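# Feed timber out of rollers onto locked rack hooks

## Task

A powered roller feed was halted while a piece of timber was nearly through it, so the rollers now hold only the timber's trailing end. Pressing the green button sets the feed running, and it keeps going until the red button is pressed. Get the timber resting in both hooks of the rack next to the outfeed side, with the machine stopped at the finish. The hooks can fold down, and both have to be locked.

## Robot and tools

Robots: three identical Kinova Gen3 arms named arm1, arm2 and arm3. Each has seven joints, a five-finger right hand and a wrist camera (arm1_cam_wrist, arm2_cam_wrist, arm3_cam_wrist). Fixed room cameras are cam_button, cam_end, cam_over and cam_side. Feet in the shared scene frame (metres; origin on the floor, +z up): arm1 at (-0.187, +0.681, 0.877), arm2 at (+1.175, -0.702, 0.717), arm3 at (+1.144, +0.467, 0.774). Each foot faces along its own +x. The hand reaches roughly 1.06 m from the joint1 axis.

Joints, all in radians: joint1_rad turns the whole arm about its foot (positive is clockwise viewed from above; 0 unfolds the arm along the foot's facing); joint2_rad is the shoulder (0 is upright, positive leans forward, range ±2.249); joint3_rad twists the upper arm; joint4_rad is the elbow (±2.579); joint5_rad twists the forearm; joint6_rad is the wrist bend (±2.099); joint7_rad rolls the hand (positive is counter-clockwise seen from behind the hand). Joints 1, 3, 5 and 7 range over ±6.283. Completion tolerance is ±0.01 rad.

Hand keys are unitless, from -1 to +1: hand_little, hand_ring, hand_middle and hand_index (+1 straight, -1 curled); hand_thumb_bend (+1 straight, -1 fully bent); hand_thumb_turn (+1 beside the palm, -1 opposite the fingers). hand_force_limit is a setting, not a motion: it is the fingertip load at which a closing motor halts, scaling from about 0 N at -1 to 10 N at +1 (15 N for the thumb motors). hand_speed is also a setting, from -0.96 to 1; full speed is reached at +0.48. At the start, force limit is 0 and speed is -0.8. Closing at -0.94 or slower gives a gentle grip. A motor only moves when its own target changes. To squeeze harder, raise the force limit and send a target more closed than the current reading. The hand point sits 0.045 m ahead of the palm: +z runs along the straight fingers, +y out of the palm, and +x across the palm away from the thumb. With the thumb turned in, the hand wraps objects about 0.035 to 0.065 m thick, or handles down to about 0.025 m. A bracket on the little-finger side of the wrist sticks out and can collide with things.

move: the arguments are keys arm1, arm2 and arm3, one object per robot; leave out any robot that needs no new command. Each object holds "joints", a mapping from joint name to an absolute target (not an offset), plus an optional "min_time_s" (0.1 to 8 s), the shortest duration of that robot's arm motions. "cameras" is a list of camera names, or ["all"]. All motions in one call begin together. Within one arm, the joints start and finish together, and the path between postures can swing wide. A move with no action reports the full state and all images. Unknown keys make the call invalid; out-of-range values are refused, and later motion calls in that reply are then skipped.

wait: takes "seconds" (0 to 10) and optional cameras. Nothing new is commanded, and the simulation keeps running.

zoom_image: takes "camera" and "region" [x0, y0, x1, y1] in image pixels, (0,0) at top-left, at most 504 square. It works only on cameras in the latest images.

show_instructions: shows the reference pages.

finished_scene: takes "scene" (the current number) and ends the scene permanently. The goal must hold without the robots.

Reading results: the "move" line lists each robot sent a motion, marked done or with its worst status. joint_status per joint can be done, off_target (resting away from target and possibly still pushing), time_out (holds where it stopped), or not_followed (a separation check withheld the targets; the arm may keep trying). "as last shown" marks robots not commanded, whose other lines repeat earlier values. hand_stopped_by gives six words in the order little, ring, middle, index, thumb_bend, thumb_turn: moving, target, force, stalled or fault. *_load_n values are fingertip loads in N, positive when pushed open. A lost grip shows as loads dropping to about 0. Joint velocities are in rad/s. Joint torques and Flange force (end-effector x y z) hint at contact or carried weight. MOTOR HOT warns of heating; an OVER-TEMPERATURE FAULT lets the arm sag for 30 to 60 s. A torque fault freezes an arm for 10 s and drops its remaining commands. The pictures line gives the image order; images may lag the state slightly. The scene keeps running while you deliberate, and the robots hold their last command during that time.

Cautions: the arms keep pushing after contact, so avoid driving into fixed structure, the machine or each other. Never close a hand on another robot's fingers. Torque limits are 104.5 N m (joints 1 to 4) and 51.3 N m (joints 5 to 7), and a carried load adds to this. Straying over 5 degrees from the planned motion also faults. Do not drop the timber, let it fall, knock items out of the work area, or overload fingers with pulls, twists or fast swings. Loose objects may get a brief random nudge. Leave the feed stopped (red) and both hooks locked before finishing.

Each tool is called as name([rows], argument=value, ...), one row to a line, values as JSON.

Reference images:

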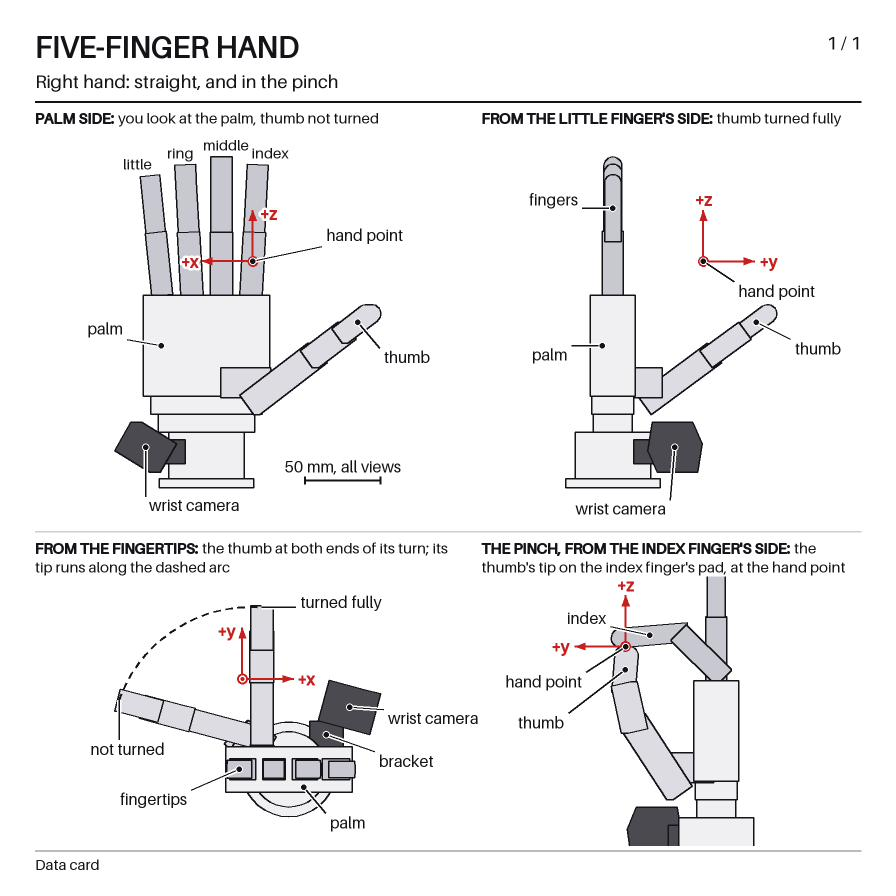

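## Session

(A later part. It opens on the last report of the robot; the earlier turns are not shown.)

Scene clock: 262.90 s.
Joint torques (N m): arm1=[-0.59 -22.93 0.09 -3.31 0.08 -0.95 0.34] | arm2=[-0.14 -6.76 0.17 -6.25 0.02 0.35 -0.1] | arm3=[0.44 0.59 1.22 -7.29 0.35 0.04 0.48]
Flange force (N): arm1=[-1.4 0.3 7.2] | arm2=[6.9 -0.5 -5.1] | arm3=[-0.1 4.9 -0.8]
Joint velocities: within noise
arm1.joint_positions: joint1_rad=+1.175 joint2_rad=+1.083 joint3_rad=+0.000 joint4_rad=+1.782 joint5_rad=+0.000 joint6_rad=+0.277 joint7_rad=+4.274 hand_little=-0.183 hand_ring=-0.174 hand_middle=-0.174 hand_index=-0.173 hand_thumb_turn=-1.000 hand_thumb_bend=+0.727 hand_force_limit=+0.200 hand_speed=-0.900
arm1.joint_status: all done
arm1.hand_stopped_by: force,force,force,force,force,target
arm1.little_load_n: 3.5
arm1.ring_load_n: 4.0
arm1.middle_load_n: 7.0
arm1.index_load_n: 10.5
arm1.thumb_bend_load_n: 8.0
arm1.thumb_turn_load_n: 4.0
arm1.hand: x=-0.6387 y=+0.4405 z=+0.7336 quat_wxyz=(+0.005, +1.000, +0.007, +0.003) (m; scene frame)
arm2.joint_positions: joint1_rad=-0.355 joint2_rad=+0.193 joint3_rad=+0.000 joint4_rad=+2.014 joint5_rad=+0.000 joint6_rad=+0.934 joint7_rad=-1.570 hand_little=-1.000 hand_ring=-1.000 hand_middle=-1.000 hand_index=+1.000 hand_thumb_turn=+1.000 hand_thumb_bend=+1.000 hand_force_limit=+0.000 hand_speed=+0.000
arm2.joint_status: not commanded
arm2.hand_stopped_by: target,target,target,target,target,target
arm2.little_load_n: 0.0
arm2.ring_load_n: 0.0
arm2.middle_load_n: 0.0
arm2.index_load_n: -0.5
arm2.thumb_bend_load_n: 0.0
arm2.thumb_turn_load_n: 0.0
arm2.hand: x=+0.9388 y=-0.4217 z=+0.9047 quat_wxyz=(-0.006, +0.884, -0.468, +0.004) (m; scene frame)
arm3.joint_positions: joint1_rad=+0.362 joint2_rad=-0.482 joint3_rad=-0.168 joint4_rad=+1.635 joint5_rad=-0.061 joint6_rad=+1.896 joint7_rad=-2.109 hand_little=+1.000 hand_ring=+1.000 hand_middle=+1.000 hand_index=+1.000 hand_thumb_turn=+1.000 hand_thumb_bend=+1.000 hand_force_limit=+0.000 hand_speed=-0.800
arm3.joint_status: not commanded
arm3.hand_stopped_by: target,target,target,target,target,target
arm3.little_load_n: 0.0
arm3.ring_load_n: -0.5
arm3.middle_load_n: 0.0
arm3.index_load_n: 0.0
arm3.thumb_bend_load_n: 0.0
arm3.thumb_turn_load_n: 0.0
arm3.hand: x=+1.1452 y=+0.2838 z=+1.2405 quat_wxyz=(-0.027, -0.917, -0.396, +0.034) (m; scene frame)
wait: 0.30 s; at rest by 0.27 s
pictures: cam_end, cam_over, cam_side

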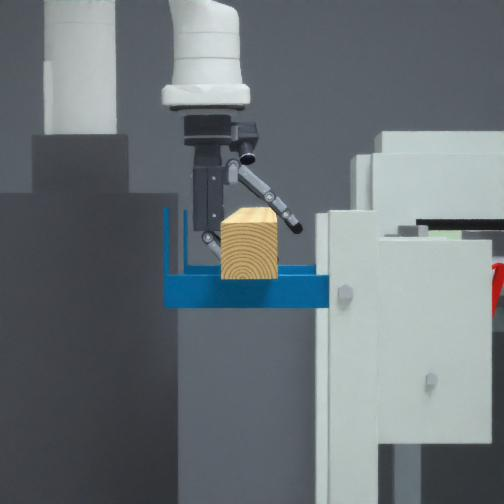

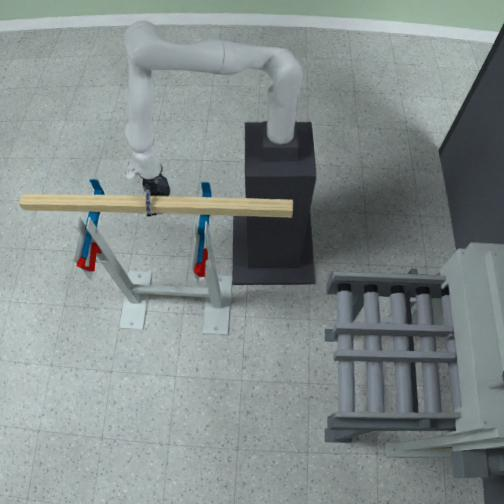

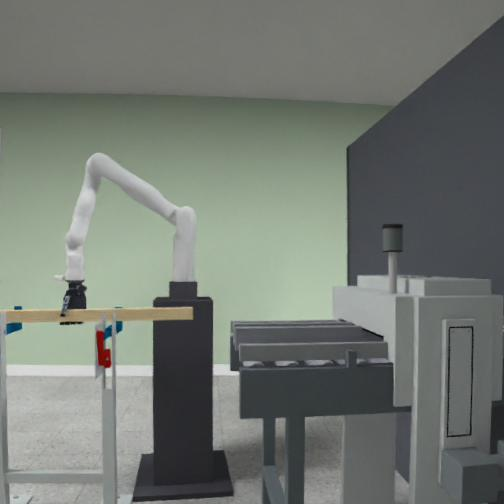

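move(arm1={"joints": {"joint2_rad": 1.106, "joint4_rad": 1.7736, "joint6_rad": 0.262}, "min_time_s": 2})

wait(seconds=0.3, cameras=["cam_side", "cam_end"])

zoom_image(camera="cam_end", region=[130, 150, 350, 370])

zoom_image(camera="cam_side", region=[60, 290, 160, 390])

Scene clock: 266.77 s.
Joint torques (N m): arm1=[-0.59 -23.04 0.1 -3.11 0.06 -0.91 0.29] | arm2=[-0.15 -6.72 0.17 -6.24 0.03 0.36 -0.12] | arm3=[0.41 0.61 1.26 -7.29 0.41 0.02 0.44]
Flange force (N): arm1=[-1.6 0.3 7.4] | arm2=[6.9 -0.6 -5.1] | arm3=[0.1 5.0 -0.8]
move: arm1 done
Joint velocities: within noise
arm1.joint_positions: joint1_rad=+1.175 joint2_rad=+1.106 joint3_rad=+0.000 joint4_rad=+1.774 joint5_rad=+0.000 joint6_rad=+0.262 joint7_rad=+4.274 hand_little=-0.183 hand_ring=-0.174 hand_middle=-0.174 hand_index=-0.173 hand_thumb_turn=-1.000 hand_thumb_bend=+0.727 hand_force_limit=+0.200 hand_speed=-0.900
arm1.joint_status: all done
arm1.hand_stopped_by: force,force,force,force,force,target
arm1.little_load_n: 3.5
arm1.ring_load_n: 4.0
arm1.middle_load_n: 7.0
arm1.index_load_n: 10.5
arm1.thumb_bend_load_n: 8.0
arm1.thumb_turn_load_n: 4.0
arm1.hand: x=-0.6386 y=+0.4404 z=+0.7239 quat_wxyz=(+0.005, +1.000, +0.007, +0.003) (m; scene frame)
arm2, arm3: as last shown
arm2.index_load_n: 0.0
arm3.ring_load_n: 0.0
pictures: none

Scene clock: 267.07 s.
Joint torques (N m): arm1=[-0.53 -23.03 0.02 -3.16 0.09 -0.9 0.29] | arm2=[-0.13 -6.74 0.17 -6.24 0.03 0.37 -0.13] | arm3=[0.4 0.59 1.24 -7.25 0.37 0.01 0.45]
Flange force (N): arm1=[-1.3 0.4 7.4] | arm2=[6.9 -0.6 -5.0] | arm3=[0.0 4.9 -0.9]
Joint velocities: within noise
arm1.joint_positions: joint1_rad=+1.175 joint2_rad=+1.106 joint3_rad=+0.000 joint4_rad=+1.774 joint5_rad=+0.000 joint6_rad=+0.262 joint7_rad=+4.274 hand_little=-0.183 hand_ring=-0.174 hand_middle=-0.174 hand_index=-0.173 hand_thumb_turn=-1.000 hand_thumb_bend=+0.727 hand_force_limit=+0.200 hand_speed=-0.900
arm1.joint_status: all done
arm1.hand_stopped_by: force,force,force,force,force,target
arm1.little_load_n: 3.5
arm1.ring_load_n: 4.0
arm1.middle_load_n: 7.0
arm1.index_load_n: 10.5
arm1.thumb_bend_load_n: 8.0
arm1.thumb_turn_load_n: 4.0
arm1.hand: x=-0.6386 y=+0.4404 z=+0.7239 quat_wxyz=(+0.005, +1.000, +0.007, +0.003) (m; scene frame)
arm2.joint_positions: joint1_rad=-0.355 joint2_rad=+0.193 joint3_rad=+0.000 joint4_rad=+2.014 joint5_rad=+0.000 joint6_rad=+0.934 joint7_rad=-1.570 hand_little=-1.000 hand_ring=-1.000 hand_middle=-1.000 hand_index=+1.000 hand_thumb_turn=+1.000 hand_thumb_bend=+1.000 hand_force_limit=+0.000 hand_speed=+0.000
arm2.joint_status: not commanded
arm2.hand_stopped_by: target,target,target,target,target,target
arm2.little_load_n: 0.0
arm2.ring_load_n: 0.0
arm2.middle_load_n: 0.0
arm2.index_load_n: 0.0
arm2.thumb_bend_load_n: -0.5
arm2.thumb_turn_load_n: 0.0
arm2.hand: x=+0.9388 y=-0.4217 z=+0.9047 quat_wxyz=(-0.006, +0.884, -0.468, +0.004) (m; scene frame)
arm3.joint_positions: joint1_rad=+0.362 joint2_rad=-0.482 joint3_rad=-0.168 joint4_rad=+1.635 joint5_rad=-0.061 joint6_rad=+1.896 joint7_rad=-2.109 hand_little=+1.000 hand_ring=+1.000 hand_middle=+1.000 hand_index=+1.000 hand_thumb_turn=+1.000 hand_thumb_bend=+1.000 hand_force_limit=+0.000 hand_speed=-0.800
arm3.joint_status: not commanded
arm3.hand_stopped_by: target,target,target,target,target,target
arm3.little_load_n: 0.0
arm3.ring_load_n: 0.0
arm3.middle_load_n: 0.0
arm3.index_load_n: 0.0
arm3.thumb_bend_load_n: 0.0
arm3.thumb_turn_load_n: 0.0
arm3.hand: x=+1.1452 y=+0.2838 z=+1.2405 quat_wxyz=(-0.027, -0.917, -0.396, +0.034) (m; scene frame)
wait: 0.30 s; at rest by 0.27 s
pictures: cam_end, cam_side

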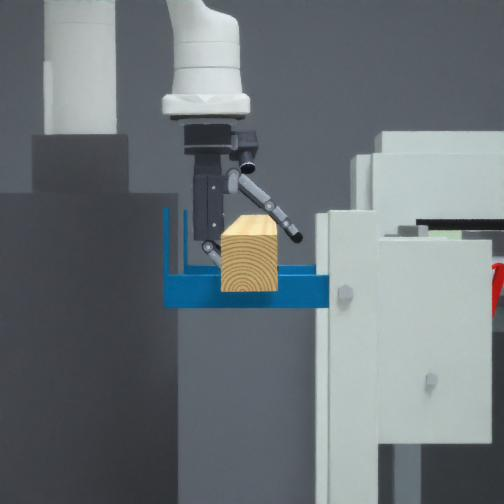

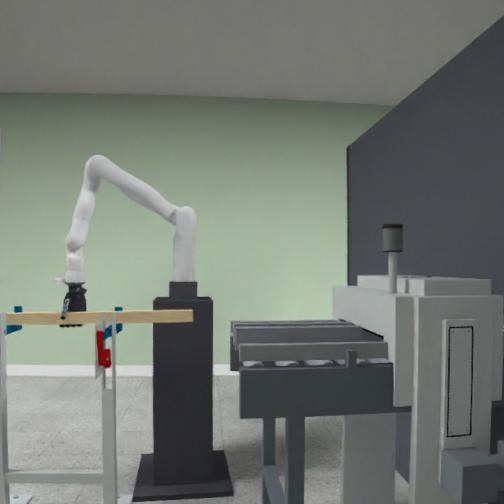

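Scaled by 2.291 from the camera's 504x504 image, which has a finer 720x720 frame.

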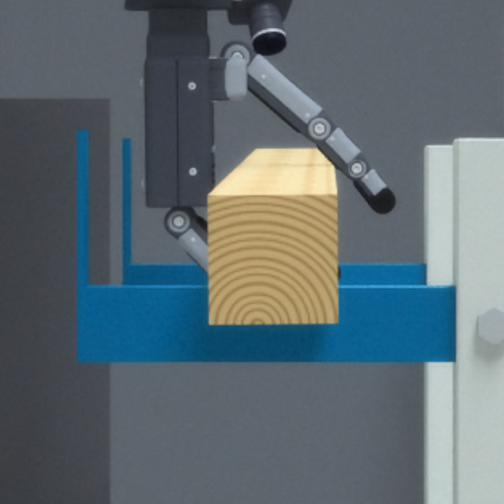

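Scaled by 5.040 from the camera's 504x504 image, which has a finer 720x720 frame.

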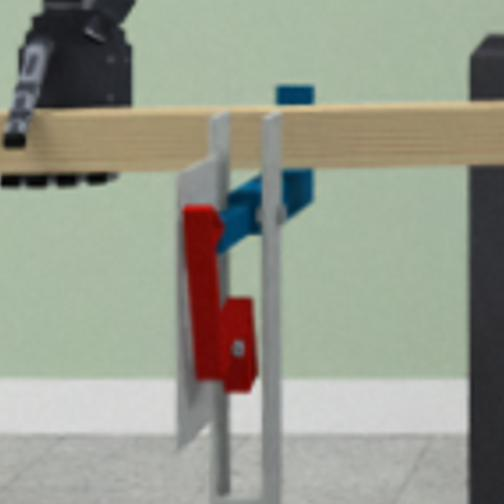

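move(arm1={"joints": {"joint2_rad": 1.1241, "joint4_rad": 1.7664, "joint6_rad": 0.2511}, "min_time_s": 2})

wait(seconds=0.3, cameras=["cam_side", "cam_end"])

zoom_image(camera="cam_end", region=[130, 150, 350, 370])

zoom_image(camera="cam_side", region=[0, 290, 200, 390])

Scene clock: 270.90 s.
Joint torques (N m): arm1=[-0.79 -22.54 -0.2 -2.8 0.19 -0.72 0.37] | arm2=[-0.11 -6.74 0.14 -6.2 0.02 0.35 -0.12] | arm3=[0.41 0.58 1.26 -7.28 0.4 0.02 0.46]
Flange force (N): arm1=[-1.5 0.1 6.6] | arm2=[6.8 -0.6 -5.2] | arm3=[0.0 5.0 -0.8]
move: arm1 done
Joint velocities: within noise
arm1.joint_positions: joint1_rad=+1.175 joint2_rad=+1.124 joint3_rad=+0.000 joint4_rad=+1.766 joint5_rad=+0.000 joint6_rad=+0.251 joint7_rad=+4.274 hand_little=-0.183 hand_ring=-0.174 hand_middle=-0.174 hand_index=-0.173 hand_thumb_turn=-1.000 hand_thumb_bend=+0.727 hand_force_limit=+0.200 hand_speed=-0.900
arm1.joint_status: all done
arm1.hand_stopped_by: force,force,force,force,force,target
arm1.little_load_n: 5.0
arm1.ring_load_n: 5.0
arm1.middle_load_n: 6.5
arm1.index_load_n: 9.0
arm1.thumb_bend_load_n: 8.5
arm1.thumb_turn_load_n: 2.0
arm1.hand: x=-0.6387 y=+0.4403 z=+0.7162 quat_wxyz=(+0.005, +1.000, +0.007, +0.003) (m; scene frame)
arm2, arm3: as last shown
arm2.thumb_bend_load_n: 0.0
pictures: none

Scene clock: 271.20 s.
Joint torques (N m): arm1=[-0.77 -22.55 -0.17 -2.83 0.15 -0.7 0.4] | arm2=[-0.1 -6.78 0.17 -6.23 0.01 0.36 -0.1] | arm3=[0.38 0.59 1.22 -7.25 0.41 0.02 0.47]
Flange force (N): arm1=[-1.3 0.1 6.6] | arm2=[6.8 -0.4 -5.0] | arm3=[0.0 5.0 -0.9]
Joint velocities: within noise
arm1.joint_positions: joint1_rad=+1.175 joint2_rad=+1.124 joint3_rad=+0.000 joint4_rad=+1.766 joint5_rad=+0.000 joint6_rad=+0.251 joint7_rad=+4.274 hand_little=-0.183 hand_ring=-0.174 hand_middle=-0.174 hand_index=-0.173 hand_thumb_turn=-1.000 hand_thumb_bend=+0.727 hand_force_limit=+0.200 hand_speed=-0.900
arm1.joint_status: all done
arm1.hand_stopped_by: force,force,force,force,force,target
arm1.little_load_n: 5.0
arm1.ring_load_n: 5.0
arm1.middle_load_n: 6.5
arm1.index_load_n: 9.0
arm1.thumb_bend_load_n: 8.0
arm1.thumb_turn_load_n: 2.0
arm1.hand: x=-0.6387 y=+0.4403 z=+0.7162 quat_wxyz=(+0.005, +1.000, +0.007, +0.003) (m; scene frame)
arm2.joint_positions: joint1_rad=-0.355 joint2_rad=+0.193 joint3_rad=+0.000 joint4_rad=+2.014 joint5_rad=+0.000 joint6_rad=+0.934 joint7_rad=-1.570 hand_little=-1.000 hand_ring=-1.000 hand_middle=-1.000 hand_index=+1.000 hand_thumb_turn=+1.000 hand_thumb_bend=+1.000 hand_force_limit=+0.000 hand_speed=+0.000
arm2.joint_status: not commanded
arm2.hand_stopped_by: target,target,target,target,target,target
arm2.little_load_n: 0.0
arm2.ring_load_n: 0.0
arm2.middle_load_n: 0.0
arm2.index_load_n: 0.0
arm2.thumb_bend_load_n: 0.0
arm2.thumb_turn_load_n: 0.0
arm2.hand: x=+0.9388 y=-0.4217 z=+0.9047 quat_wxyz=(-0.006, +0.884, -0.468, +0.004) (m; scene frame)
arm3.joint_positions: joint1_rad=+0.362 joint2_rad=-0.482 joint3_rad=-0.168 joint4_rad=+1.635 joint5_rad=-0.061 joint6_rad=+1.896 joint7_rad=-2.109 hand_little=+1.000 hand_ring=+1.000 hand_middle=+1.000 hand_index=+1.000 hand_thumb_turn=+1.000 hand_thumb_bend=+1.000 hand_force_limit=+0.000 hand_speed=-0.800
arm3.joint_status: not commanded
arm3.hand_stopped_by: target,target,target,target,target,target
arm3.little_load_n: 0.0
arm3.ring_load_n: 0.0
arm3.middle_load_n: 0.0
arm3.index_load_n: 0.0
arm3.thumb_bend_load_n: 0.0
arm3.thumb_turn_load_n: 0.0
arm3.hand: x=+1.1452 y=+0.2838 z=+1.2405 quat_wxyz=(-0.027, -0.917, -0.396, +0.034) (m; scene frame)
wait: 0.30 s; at rest by 0.27 s
pictures: cam_end, cam_side

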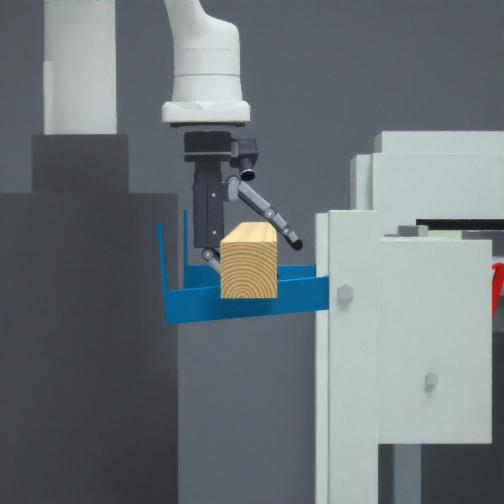

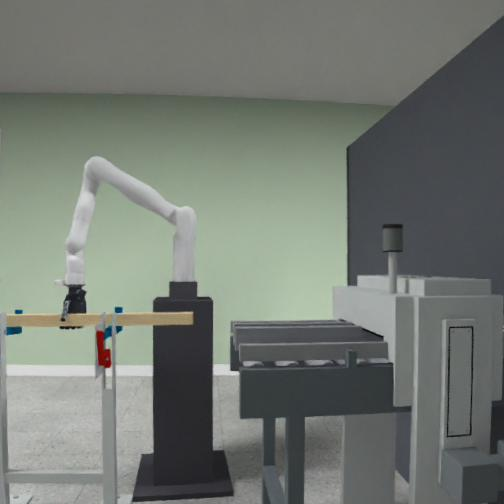

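Scaled by 2.291 from the camera's 504x504 image, which has a finer 720x720 frame.

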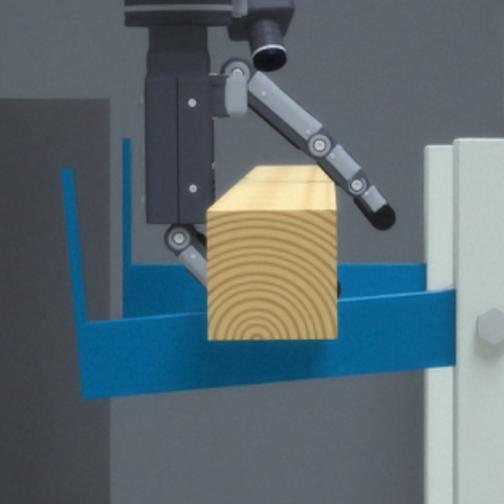

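Scaled by 2.520 from the camera's 504x504 image, which has a finer 720x720 frame.

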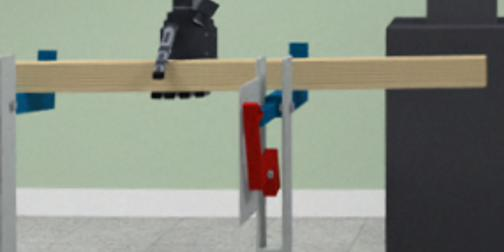

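move(cameras=["cam_over", "cam_side", "cam_end"])

zoom_image(camera="cam_over", region=[60, 210, 120, 280])

zoom_image(camera="cam_over", region=[175, 220, 235, 290])

zoom_image(camera="cam_end", region=[404, 200, 504, 400])

zoom_image(camera="cam_side", region=[70, 290, 140, 380])

Scene clock: 272.53 s.
Joint torques (N m): arm1=[-0.78 -22.5 -0.26 -2.77 0.13 -0.73 0.4] | arm2=[-0.12 -6.73 0.15 -6.23 0.01 0.33 -0.11] | arm3=[0.41 0.59 1.21 -7.25 0.39 0.02 0.47]
Flange force (N): arm1=[-1.6 0.2 6.5] | arm2=[6.8 -0.5 -5.2] | arm3=[-0.1 4.9 -0.9]
Joint velocities: within noise
arm1.joint_positions: joint1_rad=+1.175 joint2_rad=+1.124 joint3_rad=+0.000 joint4_rad=+1.766 joint5_rad=+0.000 joint6_rad=+0.251 joint7_rad=+4.274 hand_little=-0.183 hand_ring=-0.174 hand_middle=-0.174 hand_index=-0.173 hand_thumb_turn=-1.000 hand_thumb_bend=+0.727 hand_force_limit=+0.200 hand_speed=-0.900
arm1.joint_status: all done
arm1.hand_stopped_by: force,force,force,force,force,target
arm1.little_load_n: 5.0
arm1.ring_load_n: 5.0
arm1.middle_load_n: 6.5
arm1.index_load_n: 9.0
arm1.thumb_bend_load_n: 8.0
arm1.thumb_turn_load_n: 2.0
arm1.hand: x=-0.6387 y=+0.4403 z=+0.7162 quat_wxyz=(+0.005, +1.000, +0.007, +0.003) (m; scene frame)
arm2.joint_positions: joint1_rad=-0.355 joint2_rad=+0.193 joint3_rad=+0.000 joint4_rad=+2.014 joint5_rad=+0.000 joint6_rad=+0.934 joint7_rad=-1.570 hand_little=-1.000 hand_ring=-1.000 hand_middle=-1.000 hand_index=+1.000 hand_thumb_turn=+1.000 hand_thumb_bend=+1.000 hand_force_limit=+0.000 hand_speed=+0.000
arm2.joint_status: not commanded
arm2.hand_stopped_by: target,target,target,target,target,target
arm2.little_load_n: 0.0
arm2.ring_load_n: 0.0
arm2.middle_load_n: 0.0
arm2.index_load_n: 0.0
arm2.thumb_bend_load_n: -0.5
arm2.thumb_turn_load_n: 0.0
arm2.hand: x=+0.9388 y=-0.4217 z=+0.9047 quat_wxyz=(-0.006, +0.884, -0.468, +0.004) (m; scene frame)
arm3.joint_positions: joint1_rad=+0.362 joint2_rad=-0.482 joint3_rad=-0.168 joint4_rad=+1.635 joint5_rad=-0.061 joint6_rad=+1.896 joint7_rad=-2.109 hand_little=+1.000 hand_ring=+1.000 hand_middle=+1.000 hand_index=+1.000 hand_thumb_turn=+1.000 hand_thumb_bend=+1.000 hand_force_limit=+0.000 hand_speed=-0.800
arm3.joint_status: not commanded
arm3.hand_stopped_by: target,target,target,target,target,target
arm3.little_load_n: 0.0
arm3.ring_load_n: -0.5
arm3.middle_load_n: 0.0
arm3.index_load_n: 0.0
arm3.thumb_bend_load_n: 0.0
arm3.thumb_turn_load_n: 0.0
arm3.hand: x=+1.1452 y=+0.2838 z=+1.2405 quat_wxyz=(-0.027, -0.917, -0.396, +0.034) (m; scene frame)
pictures: cam_end, cam_over, cam_side

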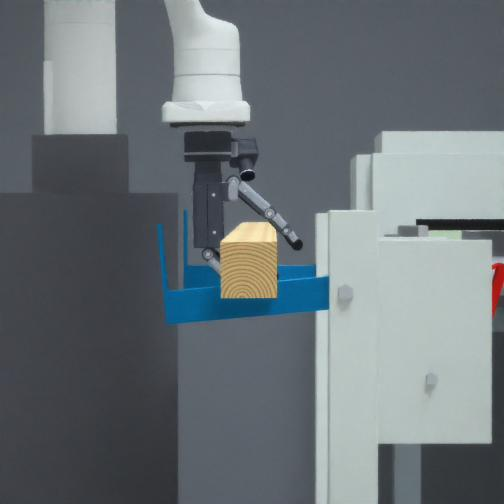

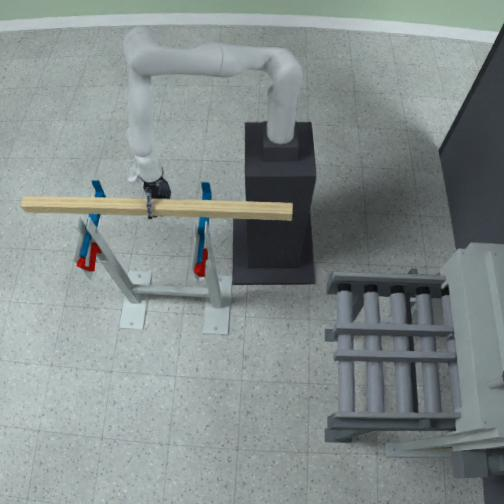

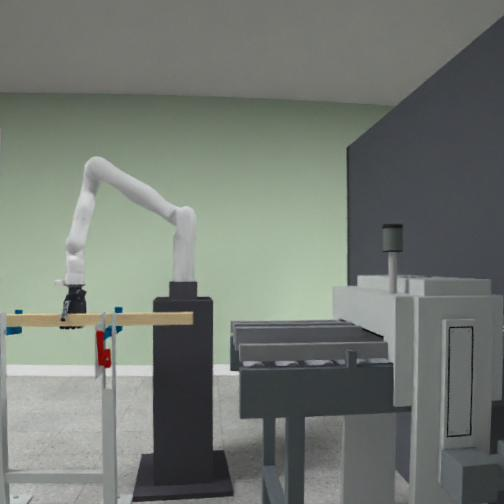

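Scaled by 7.200 from the camera's 504x504 image, which has a finer 720x720 frame.

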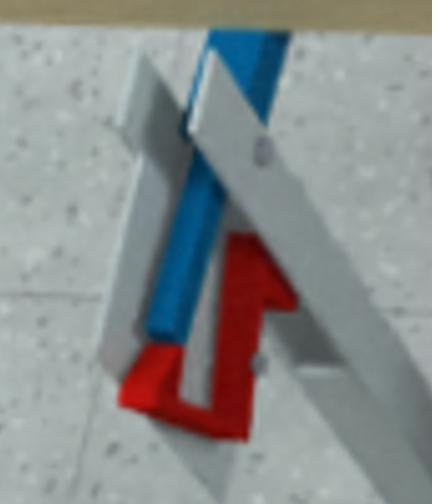

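Scaled by 7.200 from the camera's 504x504 image, which has a finer 720x720 frame.

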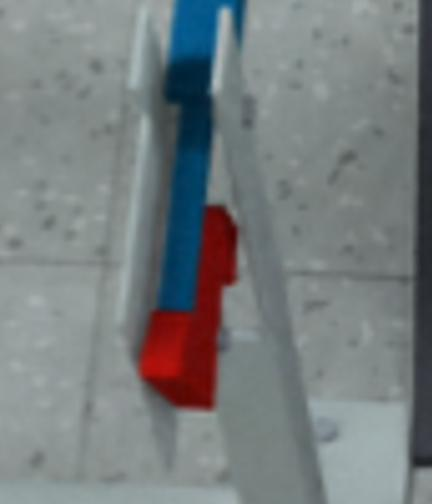

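Scaled by 2.520 from the camera's 504x504 image, which has a finer 720x720 frame.

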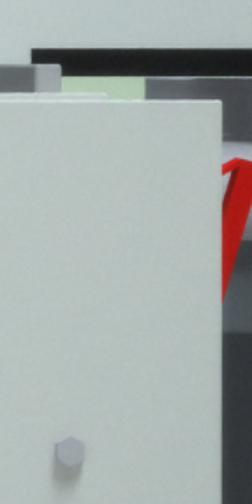

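Scaled by 5.600 from the camera's 504x504 image, which has a finer 720x720 frame.

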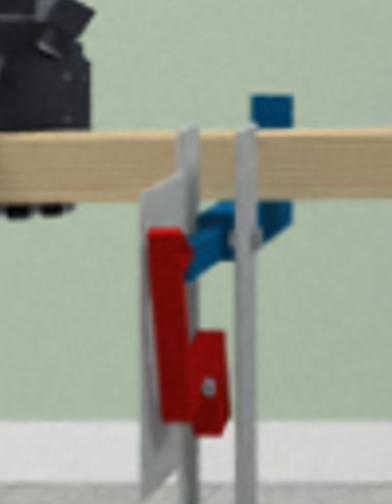

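move(arm1={"joints": {"joint2_rad": 0.7775, "joint4_rad": 1.8212, "joint6_rad": 0.5429}, "min_time_s": 3}, cameras=["cam_end", "cam_over"])

move(arm1={"joints": {"joint1_rad": 1.2236, "joint2_rad": 1.1157, "joint4_rad": 0.9789, "joint6_rad": 1.047, "joint7_rad": 4.3222}, "min_time_s": 4})

wait(seconds=0.5, cameras=["arm1_cam_wrist", "cam_over"])

zoom_image(camera="arm1_cam_wrist", region=[354, 100, 504, 250])

Scene clock: 288.20 s.
Joint torques (N m): arm1=[-0.58 -21.54 0.09 -5.82 -0.01 -0.91 0.34] | arm2=[-0.1 -6.72 0.17 -6.18 0.04 0.35 -0.11] | arm3=[0.4 0.61 1.27 -7.32 0.4 0.06 0.48]
Flange force (N): arm1=[-1.3 0.3 7.1] | arm2=[6.8 -0.5 -5.2] | arm3=[0.1 5.1 -0.6]
move: arm1 done
Joint velocities: within noise
arm1.joint_positions: joint1_rad=+1.175 joint2_rad=+0.778 joint3_rad=+0.000 joint4_rad=+1.821 joint5_rad=+0.000 joint6_rad=+0.543 joint7_rad=+4.274 hand_little=-0.183 hand_ring=-0.174 hand_middle=-0.174 hand_index=-0.173 hand_thumb_turn=-1.000 hand_thumb_bend=+0.727 hand_force_limit=+0.200 hand_speed=-0.900
arm1.joint_status: all done
arm1.hand_stopped_by: force,force,force,force,force,target
arm1.little_load_n: 3.5
arm1.ring_load_n: 4.0
arm1.middle_load_n: 7.0
arm1.index_load_n: 10.5
arm1.thumb_bend_load_n: 8.0
arm1.thumb_turn_load_n: 3.5
arm1.hand: x=-0.6396 y=+0.4418 z=+0.8696 quat_wxyz=(+0.005, +1.000, +0.007, +0.003) (m; scene frame)
arm2, arm3: as last shown
arm2.ring_load_n: 0.5
arm2.thumb_bend_load_n: 0.0
arm3.ring_load_n: 0.0
pictures: cam_end, cam_over

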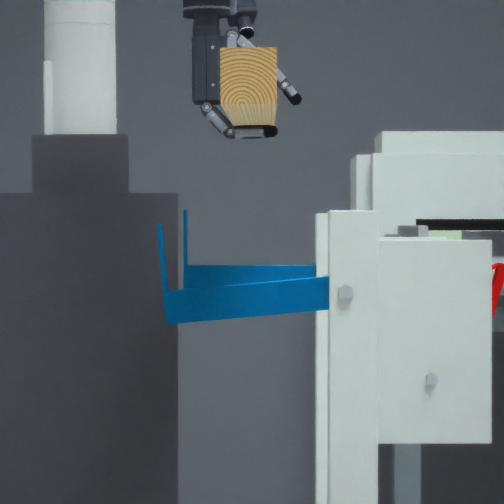

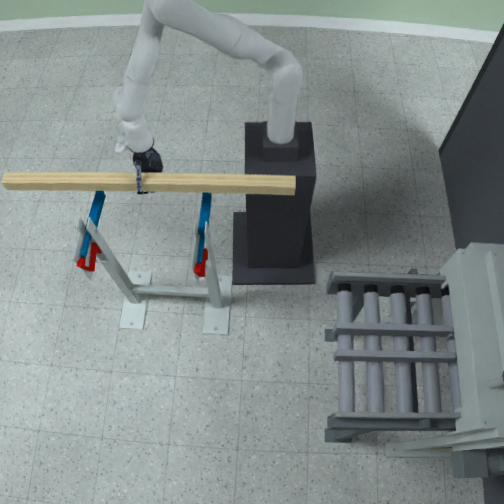

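Scene clock: 292.50 s.
Joint torques (N m): arm1=[-0.66 -29.78 0.08 -9.54 -0.1 -0.92 0.33] | arm2=[-0.12 -6.75 0.15 -6.25 0.03 0.37 -0.14] | arm3=[0.37 0.57 1.2 -7.22 0.38 0.01 0.46]
Flange force (N): arm1=[-2.2 0.8 7.6] | arm2=[6.9 -0.7 -5.0] | arm3=[-0.1 4.9 -1.1]
move: arm1 done
Joint velocities: within noise
arm1.joint_positions: joint1_rad=+1.224 joint2_rad=+1.116 joint3_rad=+0.000 joint4_rad=+0.979 joint5_rad=+0.000 joint6_rad=+1.047 joint7_rad=+4.322 hand_little=-0.183 hand_ring=-0.174 hand_middle=-0.174 hand_index=-0.173 hand_thumb_turn=-1.000 hand_thumb_bend=+0.727 hand_force_limit=+0.200 hand_speed=-0.900
arm1.joint_status: all done
arm1.hand_stopped_by: force,force,force,force,force,target
arm1.little_load_n: 3.0
arm1.ring_load_n: 4.0
arm1.middle_load_n: 6.5
arm1.index_load_n: 11.0
arm1.thumb_bend_load_n: 8.0
arm1.thumb_turn_load_n: 3.5
arm1.hand: x=-0.8247 y=+0.3865 z=+0.8660 quat_wxyz=(+0.005, +1.000, +0.008, +0.003) (m; scene frame)
arm2, arm3: as last shown
arm2.ring_load_n: 0.0
pictures: none

Scene clock: 293.00 s.
Joint torques (N m): arm1=[-0.52 -29.79 0.15 -9.46 -0.17 -0.92 0.32] | arm2=[-0.13 -6.76 0.18 -6.23 0.04 0.35 -0.11] | arm3=[0.44 0.58 1.19 -7.26 0.4 0.05 0.47]
Flange force (N): arm1=[-2.7 1.1 7.6] | arm2=[6.8 -0.5 -5.1] | arm3=[-0.1 4.9 -0.8]
Joint velocities: within noise
arm1.joint_positions: joint1_rad=+1.224 joint2_rad=+1.116 joint3_rad=+0.000 joint4_rad=+0.979 joint5_rad=+0.000 joint6_rad=+1.047 joint7_rad=+4.322 hand_little=-0.183 hand_ring=-0.174 hand_middle=-0.174 hand_index=-0.173 hand_thumb_turn=-1.000 hand_thumb_bend=+0.727 hand_force_limit=+0.200 hand_speed=-0.900
arm1.joint_status: all done
arm1.hand_stopped_by: force,force,force,force,force,target
arm1.little_load_n: 3.0
arm1.ring_load_n: 4.0
arm1.middle_load_n: 7.0
arm1.index_load_n: 11.0
arm1.thumb_bend_load_n: 8.0
arm1.thumb_turn_load_n: 3.5
arm1.hand: x=-0.8247 y=+0.3865 z=+0.8660 quat_wxyz=(+0.005, +1.000, +0.008, +0.003) (m; scene frame)
arm2.joint_positions: joint1_rad=-0.355 joint2_rad=+0.193 joint3_rad=+0.000 joint4_rad=+2.014 joint5_rad=+0.000 joint6_rad=+0.934 joint7_rad=-1.570 hand_little=-1.000 hand_ring=-1.000 hand_middle=-1.000 hand_index=+1.000 hand_thumb_turn=+1.000 hand_thumb_bend=+1.000 hand_force_limit=+0.000 hand_speed=+0.000
arm2.joint_status: not commanded
arm2.hand_stopped_by: target,target,target,target,target,target
arm2.little_load_n: 0.5
arm2.ring_load_n: 0.0
arm2.middle_load_n: 0.0
arm2.index_load_n: 0.0
arm2.thumb_bend_load_n: 0.0
arm2.thumb_turn_load_n: 0.0
arm2.hand: x=+0.9388 y=-0.4217 z=+0.9047 quat_wxyz=(-0.006, +0.884, -0.468, +0.004) (m; scene frame)
arm3.joint_positions: joint1_rad=+0.362 joint2_rad=-0.482 joint3_rad=-0.168 joint4_rad=+1.635 joint5_rad=-0.061 joint6_rad=+1.896 joint7_rad=-2.109 hand_little=+1.000 hand_ring=+1.000 hand_middle=+1.000 hand_index=+1.000 hand_thumb_turn=+1.000 hand_thumb_bend=+1.000 hand_force_limit=+0.000 hand_speed=-0.800
arm3.joint_status: not commanded
arm3.hand_stopped_by: target,target,target,target,target,target
arm3.little_load_n: 0.0
arm3.ring_load_n: 0.0
arm3.middle_load_n: 0.0
arm3.index_load_n: 0.0
arm3.thumb_bend_load_n: 0.0
arm3.thumb_turn_load_n: 0.0
arm3.hand: x=+1.1452 y=+0.2838 z=+1.2405 quat_wxyz=(-0.027, -0.917, -0.396, +0.034) (m; scene frame)
wait: 0.50 s; at rest by 0.27 s
pictures: arm1_cam_wrist, cam_over

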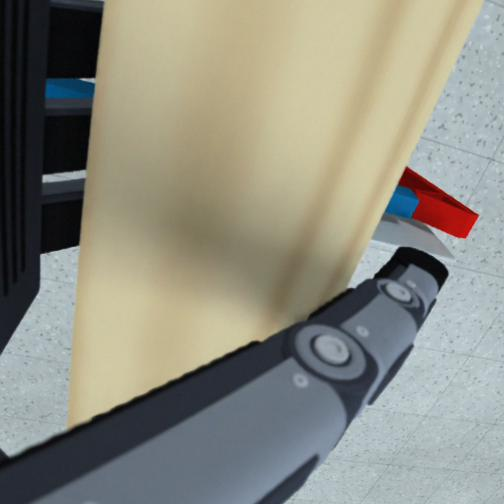

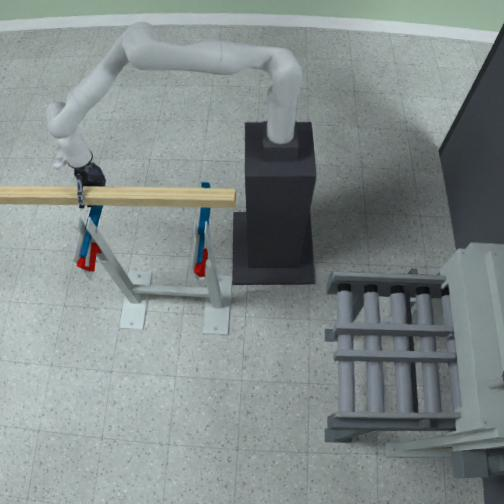

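Scaled by 3.360 from the camera's 504x504 image, which has a finer 720x720 frame.

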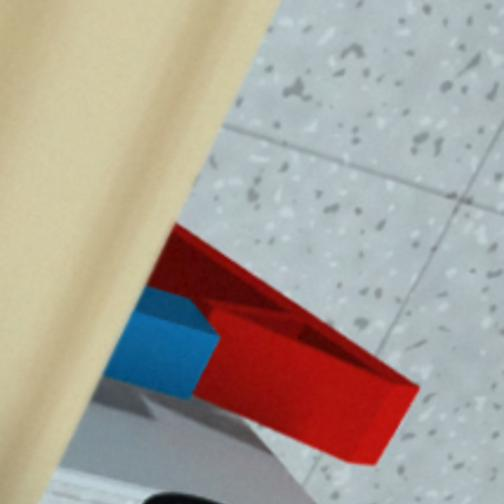

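zoom_image(camera="cam_over", region=[60, 210, 120, 280])

Scaled by 7.200 from the camera's 504x504 image, which has a finer 720x720 frame.

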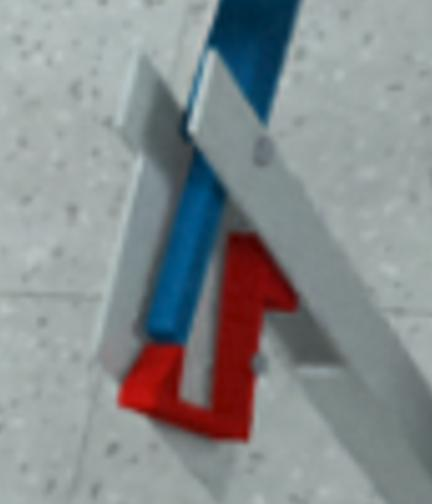

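move(arm1={"joints": {"joint1_rad": 0.7037, "joint2_rad": 0.6534, "joint4_rad": 2.3103, "joint6_rad": 0.1779, "joint7_rad": 3.8023}, "min_time_s": 5})

wait(seconds=0.5, cameras=["arm1_cam_wrist", "cam_over", "cam_side"])

zoom_image(camera="arm1_cam_wrist", region=[354, 100, 504, 250])

zoom_image(camera="cam_side", region=[70, 290, 140, 380])

Scene clock: 301.77 s.
Joint torques (N m): arm1=[-0.53 -15.78 0.21 -2.53 0.18 -1.06 0.29] | arm2=[-0.13 -6.76 0.15 -6.23 0.03 0.35 -0.1] | arm3=[0.38 0.58 1.23 -7.31 0.39 0.05 0.46]
Flange force (N): arm1=[-1.1 0.4 6.0] | arm2=[6.8 -0.5 -5.1] | arm3=[0.0 4.9 -0.7]
move: arm1 done
Joint velocities: within noise
arm1.joint_positions: joint1_rad=+0.704 joint2_rad=+0.653 joint3_rad=+0.000 joint4_rad=+2.310 joint5_rad=+0.000 joint6_rad=+0.178 joint7_rad=+3.802 hand_little=-0.183 hand_ring=-0.174 hand_middle=-0.174 hand_index=-0.173 hand_thumb_turn=-1.000 hand_thumb_bend=+0.727 hand_force_limit=+0.200 hand_speed=-0.900
arm1.joint_status: all done
arm1.hand_stopped_by: force,force,force,force,force,target
arm1.little_load_n: 3.0
arm1.ring_load_n: 4.0
arm1.middle_load_n: 6.5
arm1.index_load_n: 11.0
arm1.thumb_bend_load_n: 7.5
arm1.thumb_turn_load_n: 3.5
arm1.hand: x=-0.4246 y=+0.3861 z=+0.8655 quat_wxyz=(+0.005, +1.000, +0.007, +0.003) (m; scene frame)
arm2, arm3: as last shown
arm2.little_load_n: 0.0
pictures: none

Scene clock: 302.27 s.
Joint torques (N m): arm1=[-0.44 -15.81 0.21 -2.44 0.13 -1.06 0.26] | arm2=[-0.1 -6.73 0.17 -6.22 0.01 0.36 -0.11] | arm3=[0.41 0.55 1.25 -7.28 0.39 0.02 0.46]
Flange force (N): arm1=[-1.1 0.8 6.1] | arm2=[6.8 -0.5 -5.1] | arm3=[-0.1 5.0 -0.9]
Joint velocities: within noise
arm1.joint_positions: joint1_rad=+0.704 joint2_rad=+0.653 joint3_rad=+0.000 joint4_rad=+2.310 joint5_rad=+0.000 joint6_rad=+0.178 joint7_rad=+3.802 hand_little=-0.183 hand_ring=-0.174 hand_middle=-0.174 hand_index=-0.173 hand_thumb_turn=-1.000 hand_thumb_bend=+0.727 hand_force_limit=+0.200 hand_speed=-0.900
arm1.joint_status: all done
arm1.hand_stopped_by: force,force,force,force,force,target
arm1.little_load_n: 3.0
arm1.ring_load_n: 4.0
arm1.middle_load_n: 7.0
arm1.index_load_n: 10.5
arm1.thumb_bend_load_n: 7.5
arm1.thumb_turn_load_n: 4.0
arm1.hand: x=-0.4246 y=+0.3861 z=+0.8655 quat_wxyz=(+0.005, +1.000, +0.007, +0.003) (m; scene frame)
arm2.joint_positions: joint1_rad=-0.355 joint2_rad=+0.193 joint3_rad=+0.000 joint4_rad=+2.014 joint5_rad=+0.000 joint6_rad=+0.934 joint7_rad=-1.570 hand_little=-1.000 hand_ring=-1.000 hand_middle=-1.000 hand_index=+1.000 hand_thumb_turn=+1.000 hand_thumb_bend=+1.000 hand_force_limit=+0.000 hand_speed=+0.000
arm2.joint_status: not commanded
arm2.hand_stopped_by: target,target,target,target,target,target
arm2.little_load_n: 0.0
arm2.ring_load_n: 0.0
arm2.middle_load_n: 0.0
arm2.index_load_n: 0.0
arm2.thumb_bend_load_n: 0.0
arm2.thumb_turn_load_n: 0.0
arm2.hand: x=+0.9388 y=-0.4217 z=+0.9047 quat_wxyz=(-0.006, +0.884, -0.468, +0.004) (m; scene frame)
arm3.joint_positions: joint1_rad=+0.362 joint2_rad=-0.482 joint3_rad=-0.168 joint4_rad=+1.635 joint5_rad=-0.061 joint6_rad=+1.896 joint7_rad=-2.109 hand_little=+1.000 hand_ring=+1.000 hand_middle=+1.000 hand_index=+1.000 hand_thumb_turn=+1.000 hand_thumb_bend=+1.000 hand_force_limit=+0.000 hand_speed=-0.800
arm3.joint_status: not commanded
arm3.hand_stopped_by: target,target,target,target,target,target
arm3.little_load_n: 0.0
arm3.ring_load_n: 0.0
arm3.middle_load_n: 0.0
arm3.index_load_n: 0.0
arm3.thumb_bend_load_n: -0.5
arm3.thumb_turn_load_n: 0.0
arm3.hand: x=+1.1452 y=+0.2838 z=+1.2405 quat_wxyz=(-0.027, -0.917, -0.396, +0.034) (m; scene frame)
wait: 0.50 s; at rest by 0.27 s
pictures: arm1_cam_wrist, cam_over, cam_side

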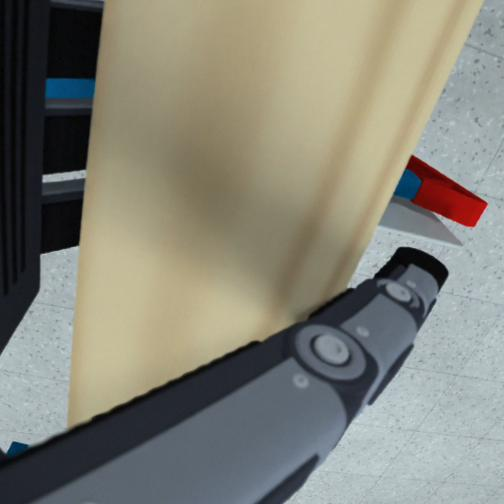

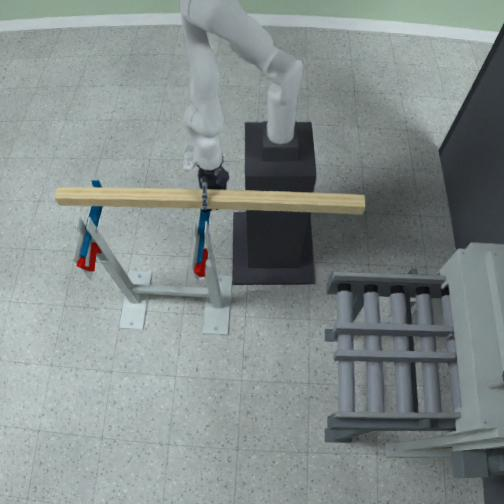

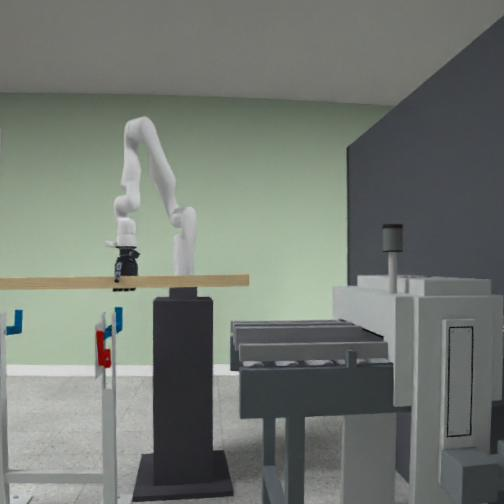

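Scaled by 3.360 from the camera's 504x504 image, which has a finer 720x720 frame.

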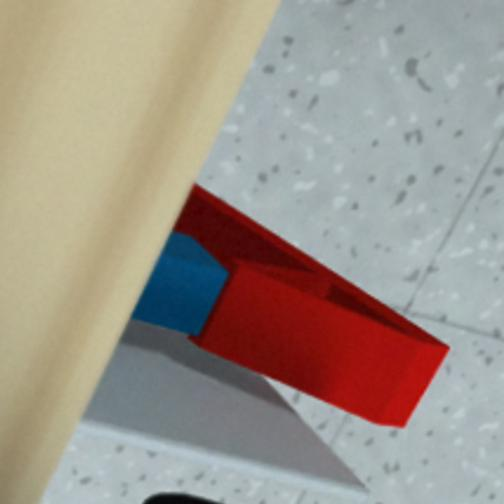

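Scaled by 5.600 from the camera's 504x504 image, which has a finer 720x720 frame.

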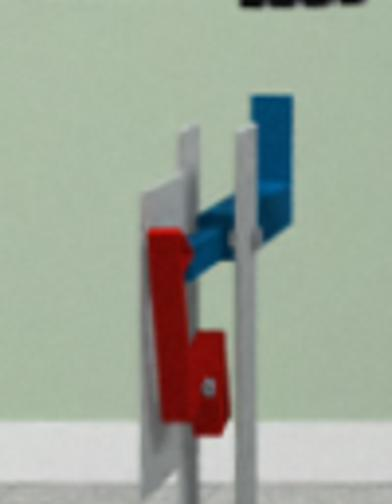

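move(arm1={"joints": {"joint1_rad": 0.1033, "joint2_rad": 1.0873, "joint4_rad": 1.0599, "joint6_rad": 0.9944, "joint7_rad": 3.2019}, "min_time_s": 5})

move(arm1={"joints": {"joint1_rad": 0.1043, "joint2_rad": 1.1985, "joint4_rad": 1.0574, "joint6_rad": 0.8857, "joint7_rad": 3.2029}, "min_time_s": 2.0})

wait(seconds=0.4, cameras=["cam_over", "cam_side"])

Scene clock: 320.73 s.
Joint torques (N m): arm1=[-0.5 -29.27 0.64 -9.49 0.29 -1.05 0.34] | arm2=[-0.11 -6.7 0.15 -6.24 0.02 0.35 -0.1] | arm3=[0.41 0.57 1.21 -7.21 0.4 0.04 0.45]
Flange force (N): arm1=[-0.2 1.9 7.6] | arm2=[6.9 -0.5 -5.2] | arm3=[-0.2 4.9 -1.1]
move: arm1 done
Joint velocities: within noise
arm1.joint_positions: joint1_rad=+0.103 joint2_rad=+1.087 joint3_rad=+0.000 joint4_rad=+1.060 joint5_rad=+0.000 joint6_rad=+0.994 joint7_rad=+3.202 hand_little=-0.183 hand_ring=-0.174 hand_middle=-0.174 hand_index=-0.173 hand_thumb_turn=-1.000 hand_thumb_bend=+0.727 hand_force_limit=+0.200 hand_speed=-0.900
arm1.joint_status: all done
arm1.hand_stopped_by: force,force,force,force,force,target
arm1.little_load_n: 3.0
arm1.ring_load_n: 4.0
arm1.middle_load_n: 7.0
arm1.index_load_n: 11.0
arm1.thumb_bend_load_n: 7.5
arm1.thumb_turn_load_n: 4.0
arm1.hand: x=-0.2710 y=-0.0144 z=+0.8700 quat_wxyz=(+0.005, +1.000, +0.007, +0.003) (m; scene frame)
arm2, arm3: as last shown
arm3.thumb_bend_load_n: 0.0
pictures: none

Scene clock: 323.03 s.
Joint torques (N m): arm1=[-0.53 -29.67 0.67 -8.76 0.33 -1.06 0.32] | arm2=[-0.15 -6.73 0.18 -6.27 0.03 0.36 -0.13] | arm3=[0.46 0.54 1.23 -7.31 0.39 0.01 0.46]
Flange force (N): arm1=[-0.3 2.3 7.9] | arm2=[7.0 -0.6 -5.0] | arm3=[-0.1 4.9 -0.8]
move: arm1 done
Joint velocities: within noise
arm1.joint_positions: joint1_rad=+0.104 joint2_rad=+1.198 joint3_rad=+0.000 joint4_rad=+1.057 joint5_rad=+0.000 joint6_rad=+0.886 joint7_rad=+3.203 hand_little=-0.183 hand_ring=-0.174 hand_middle=-0.174 hand_index=-0.173 hand_thumb_turn=-1.000 hand_thumb_bend=+0.727 hand_force_limit=+0.200 hand_speed=-0.900
arm1.joint_status: all done
arm1.hand_stopped_by: force,force,force,force,force,target
arm1.little_load_n: 3.5
arm1.ring_load_n: 4.0
arm1.middle_load_n: 6.5
arm1.index_load_n: 11.0
arm1.thumb_bend_load_n: 8.0
arm1.thumb_turn_load_n: 3.5
arm1.hand: x=-0.2712 y=-0.0144 z=+0.7999 quat_wxyz=(+0.005, +1.000, +0.007, +0.003) (m; scene frame)
arm2, arm3: as last shown
arm3.middle_load_n: 0.5
pictures: none

Scene clock: 323.43 s.
Joint torques (N m): arm1=[-0.47 -29.65 0.71 -8.73 0.35 -1 0.33] | arm2=[-0.12 -6.74 0.16 -6.22 0.02 0.35 -0.12] | arm3=[0.42 0.56 1.22 -7.29 0.43 0.05 0.44]
Flange force (N): arm1=[-0.2 2.2 7.9] | arm2=[6.8 -0.6 -5.1] | arm3=[-0.1 4.9 -0.7]
Joint velocities: within noise
arm1.joint_positions: joint1_rad=+0.104 joint2_rad=+1.198 joint3_rad=+0.000 joint4_rad=+1.057 joint5_rad=+0.000 joint6_rad=+0.886 joint7_rad=+3.203 hand_little=-0.183 hand_ring=-0.174 hand_middle=-0.174 hand_index=-0.173 hand_thumb_turn=-1.000 hand_thumb_bend=+0.727 hand_force_limit=+0.200 hand_speed=-0.900
arm1.joint_status: all done
arm1.hand_stopped_by: force,force,force,force,force,target
arm1.little_load_n: 3.0
arm1.ring_load_n: 4.0
arm1.middle_load_n: 7.0
arm1.index_load_n: 11.0
arm1.thumb_bend_load_n: 8.0
arm1.thumb_turn_load_n: 3.5
arm1.hand: x=-0.2712 y=-0.0144 z=+0.7999 quat_wxyz=(+0.005, +1.000, +0.007, +0.003) (m; scene frame)
arm2.joint_positions: joint1_rad=-0.355 joint2_rad=+0.193 joint3_rad=+0.000 joint4_rad=+2.014 joint5_rad=+0.000 joint6_rad=+0.934 joint7_rad=-1.570 hand_little=-1.000 hand_ring=-1.000 hand_middle=-1.000 hand_index=+1.000 hand_thumb_turn=+1.000 hand_thumb_bend=+1.000 hand_force_limit=+0.000 hand_speed=+0.000
arm2.joint_status: not commanded
arm2.hand_stopped_by: target,target,target,target,target,target
arm2.little_load_n: 0.5
arm2.ring_load_n: 0.0
arm2.middle_load_n: 0.0
arm2.index_load_n: 0.0
arm2.thumb_bend_load_n: 0.0
arm2.thumb_turn_load_n: 0.0
arm2.hand: x=+0.9388 y=-0.4217 z=+0.9047 quat_wxyz=(-0.006, +0.884, -0.468, +0.004) (m; scene frame)
arm3.joint_positions: joint1_rad=+0.362 joint2_rad=-0.482 joint3_rad=-0.168 joint4_rad=+1.635 joint5_rad=-0.061 joint6_rad=+1.896 joint7_rad=-2.109 hand_little=+1.000 hand_ring=+1.000 hand_middle=+1.000 hand_index=+1.000 hand_thumb_turn=+1.000 hand_thumb_bend=+1.000 hand_force_limit=+0.000 hand_speed=-0.800
arm3.joint_status: not commanded
arm3.hand_stopped_by: target,target,target,target,target,target
arm3.little_load_n: 0.0
arm3.ring_load_n: 0.0
arm3.middle_load_n: 0.0
arm3.index_load_n: 0.0
arm3.thumb_bend_load_n: 0.0
arm3.thumb_turn_load_n: 0.0
arm3.hand: x=+1.1452 y=+0.2838 z=+1.2405 quat_wxyz=(-0.027, -0.917, -0.396, +0.034) (m; scene frame)
wait: 0.40 s; at rest by 0.27 s
pictures: cam_over, cam_side

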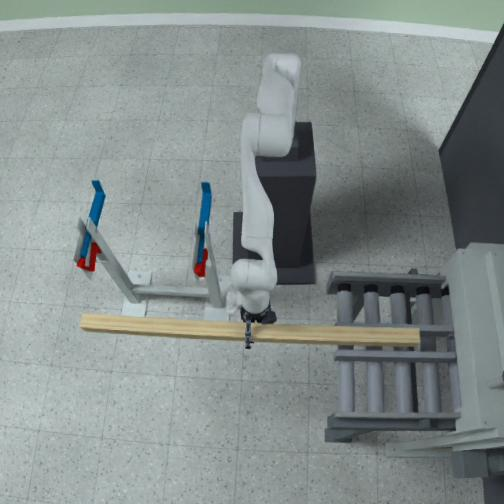

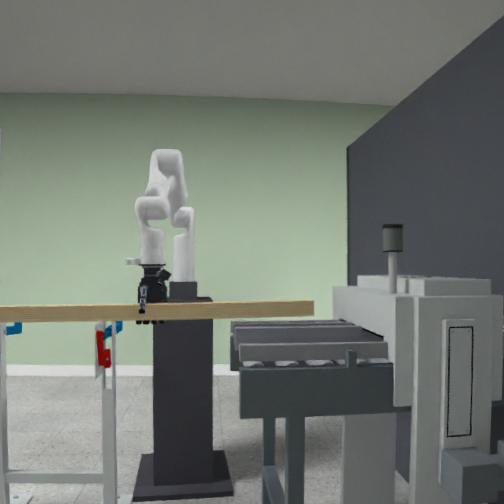

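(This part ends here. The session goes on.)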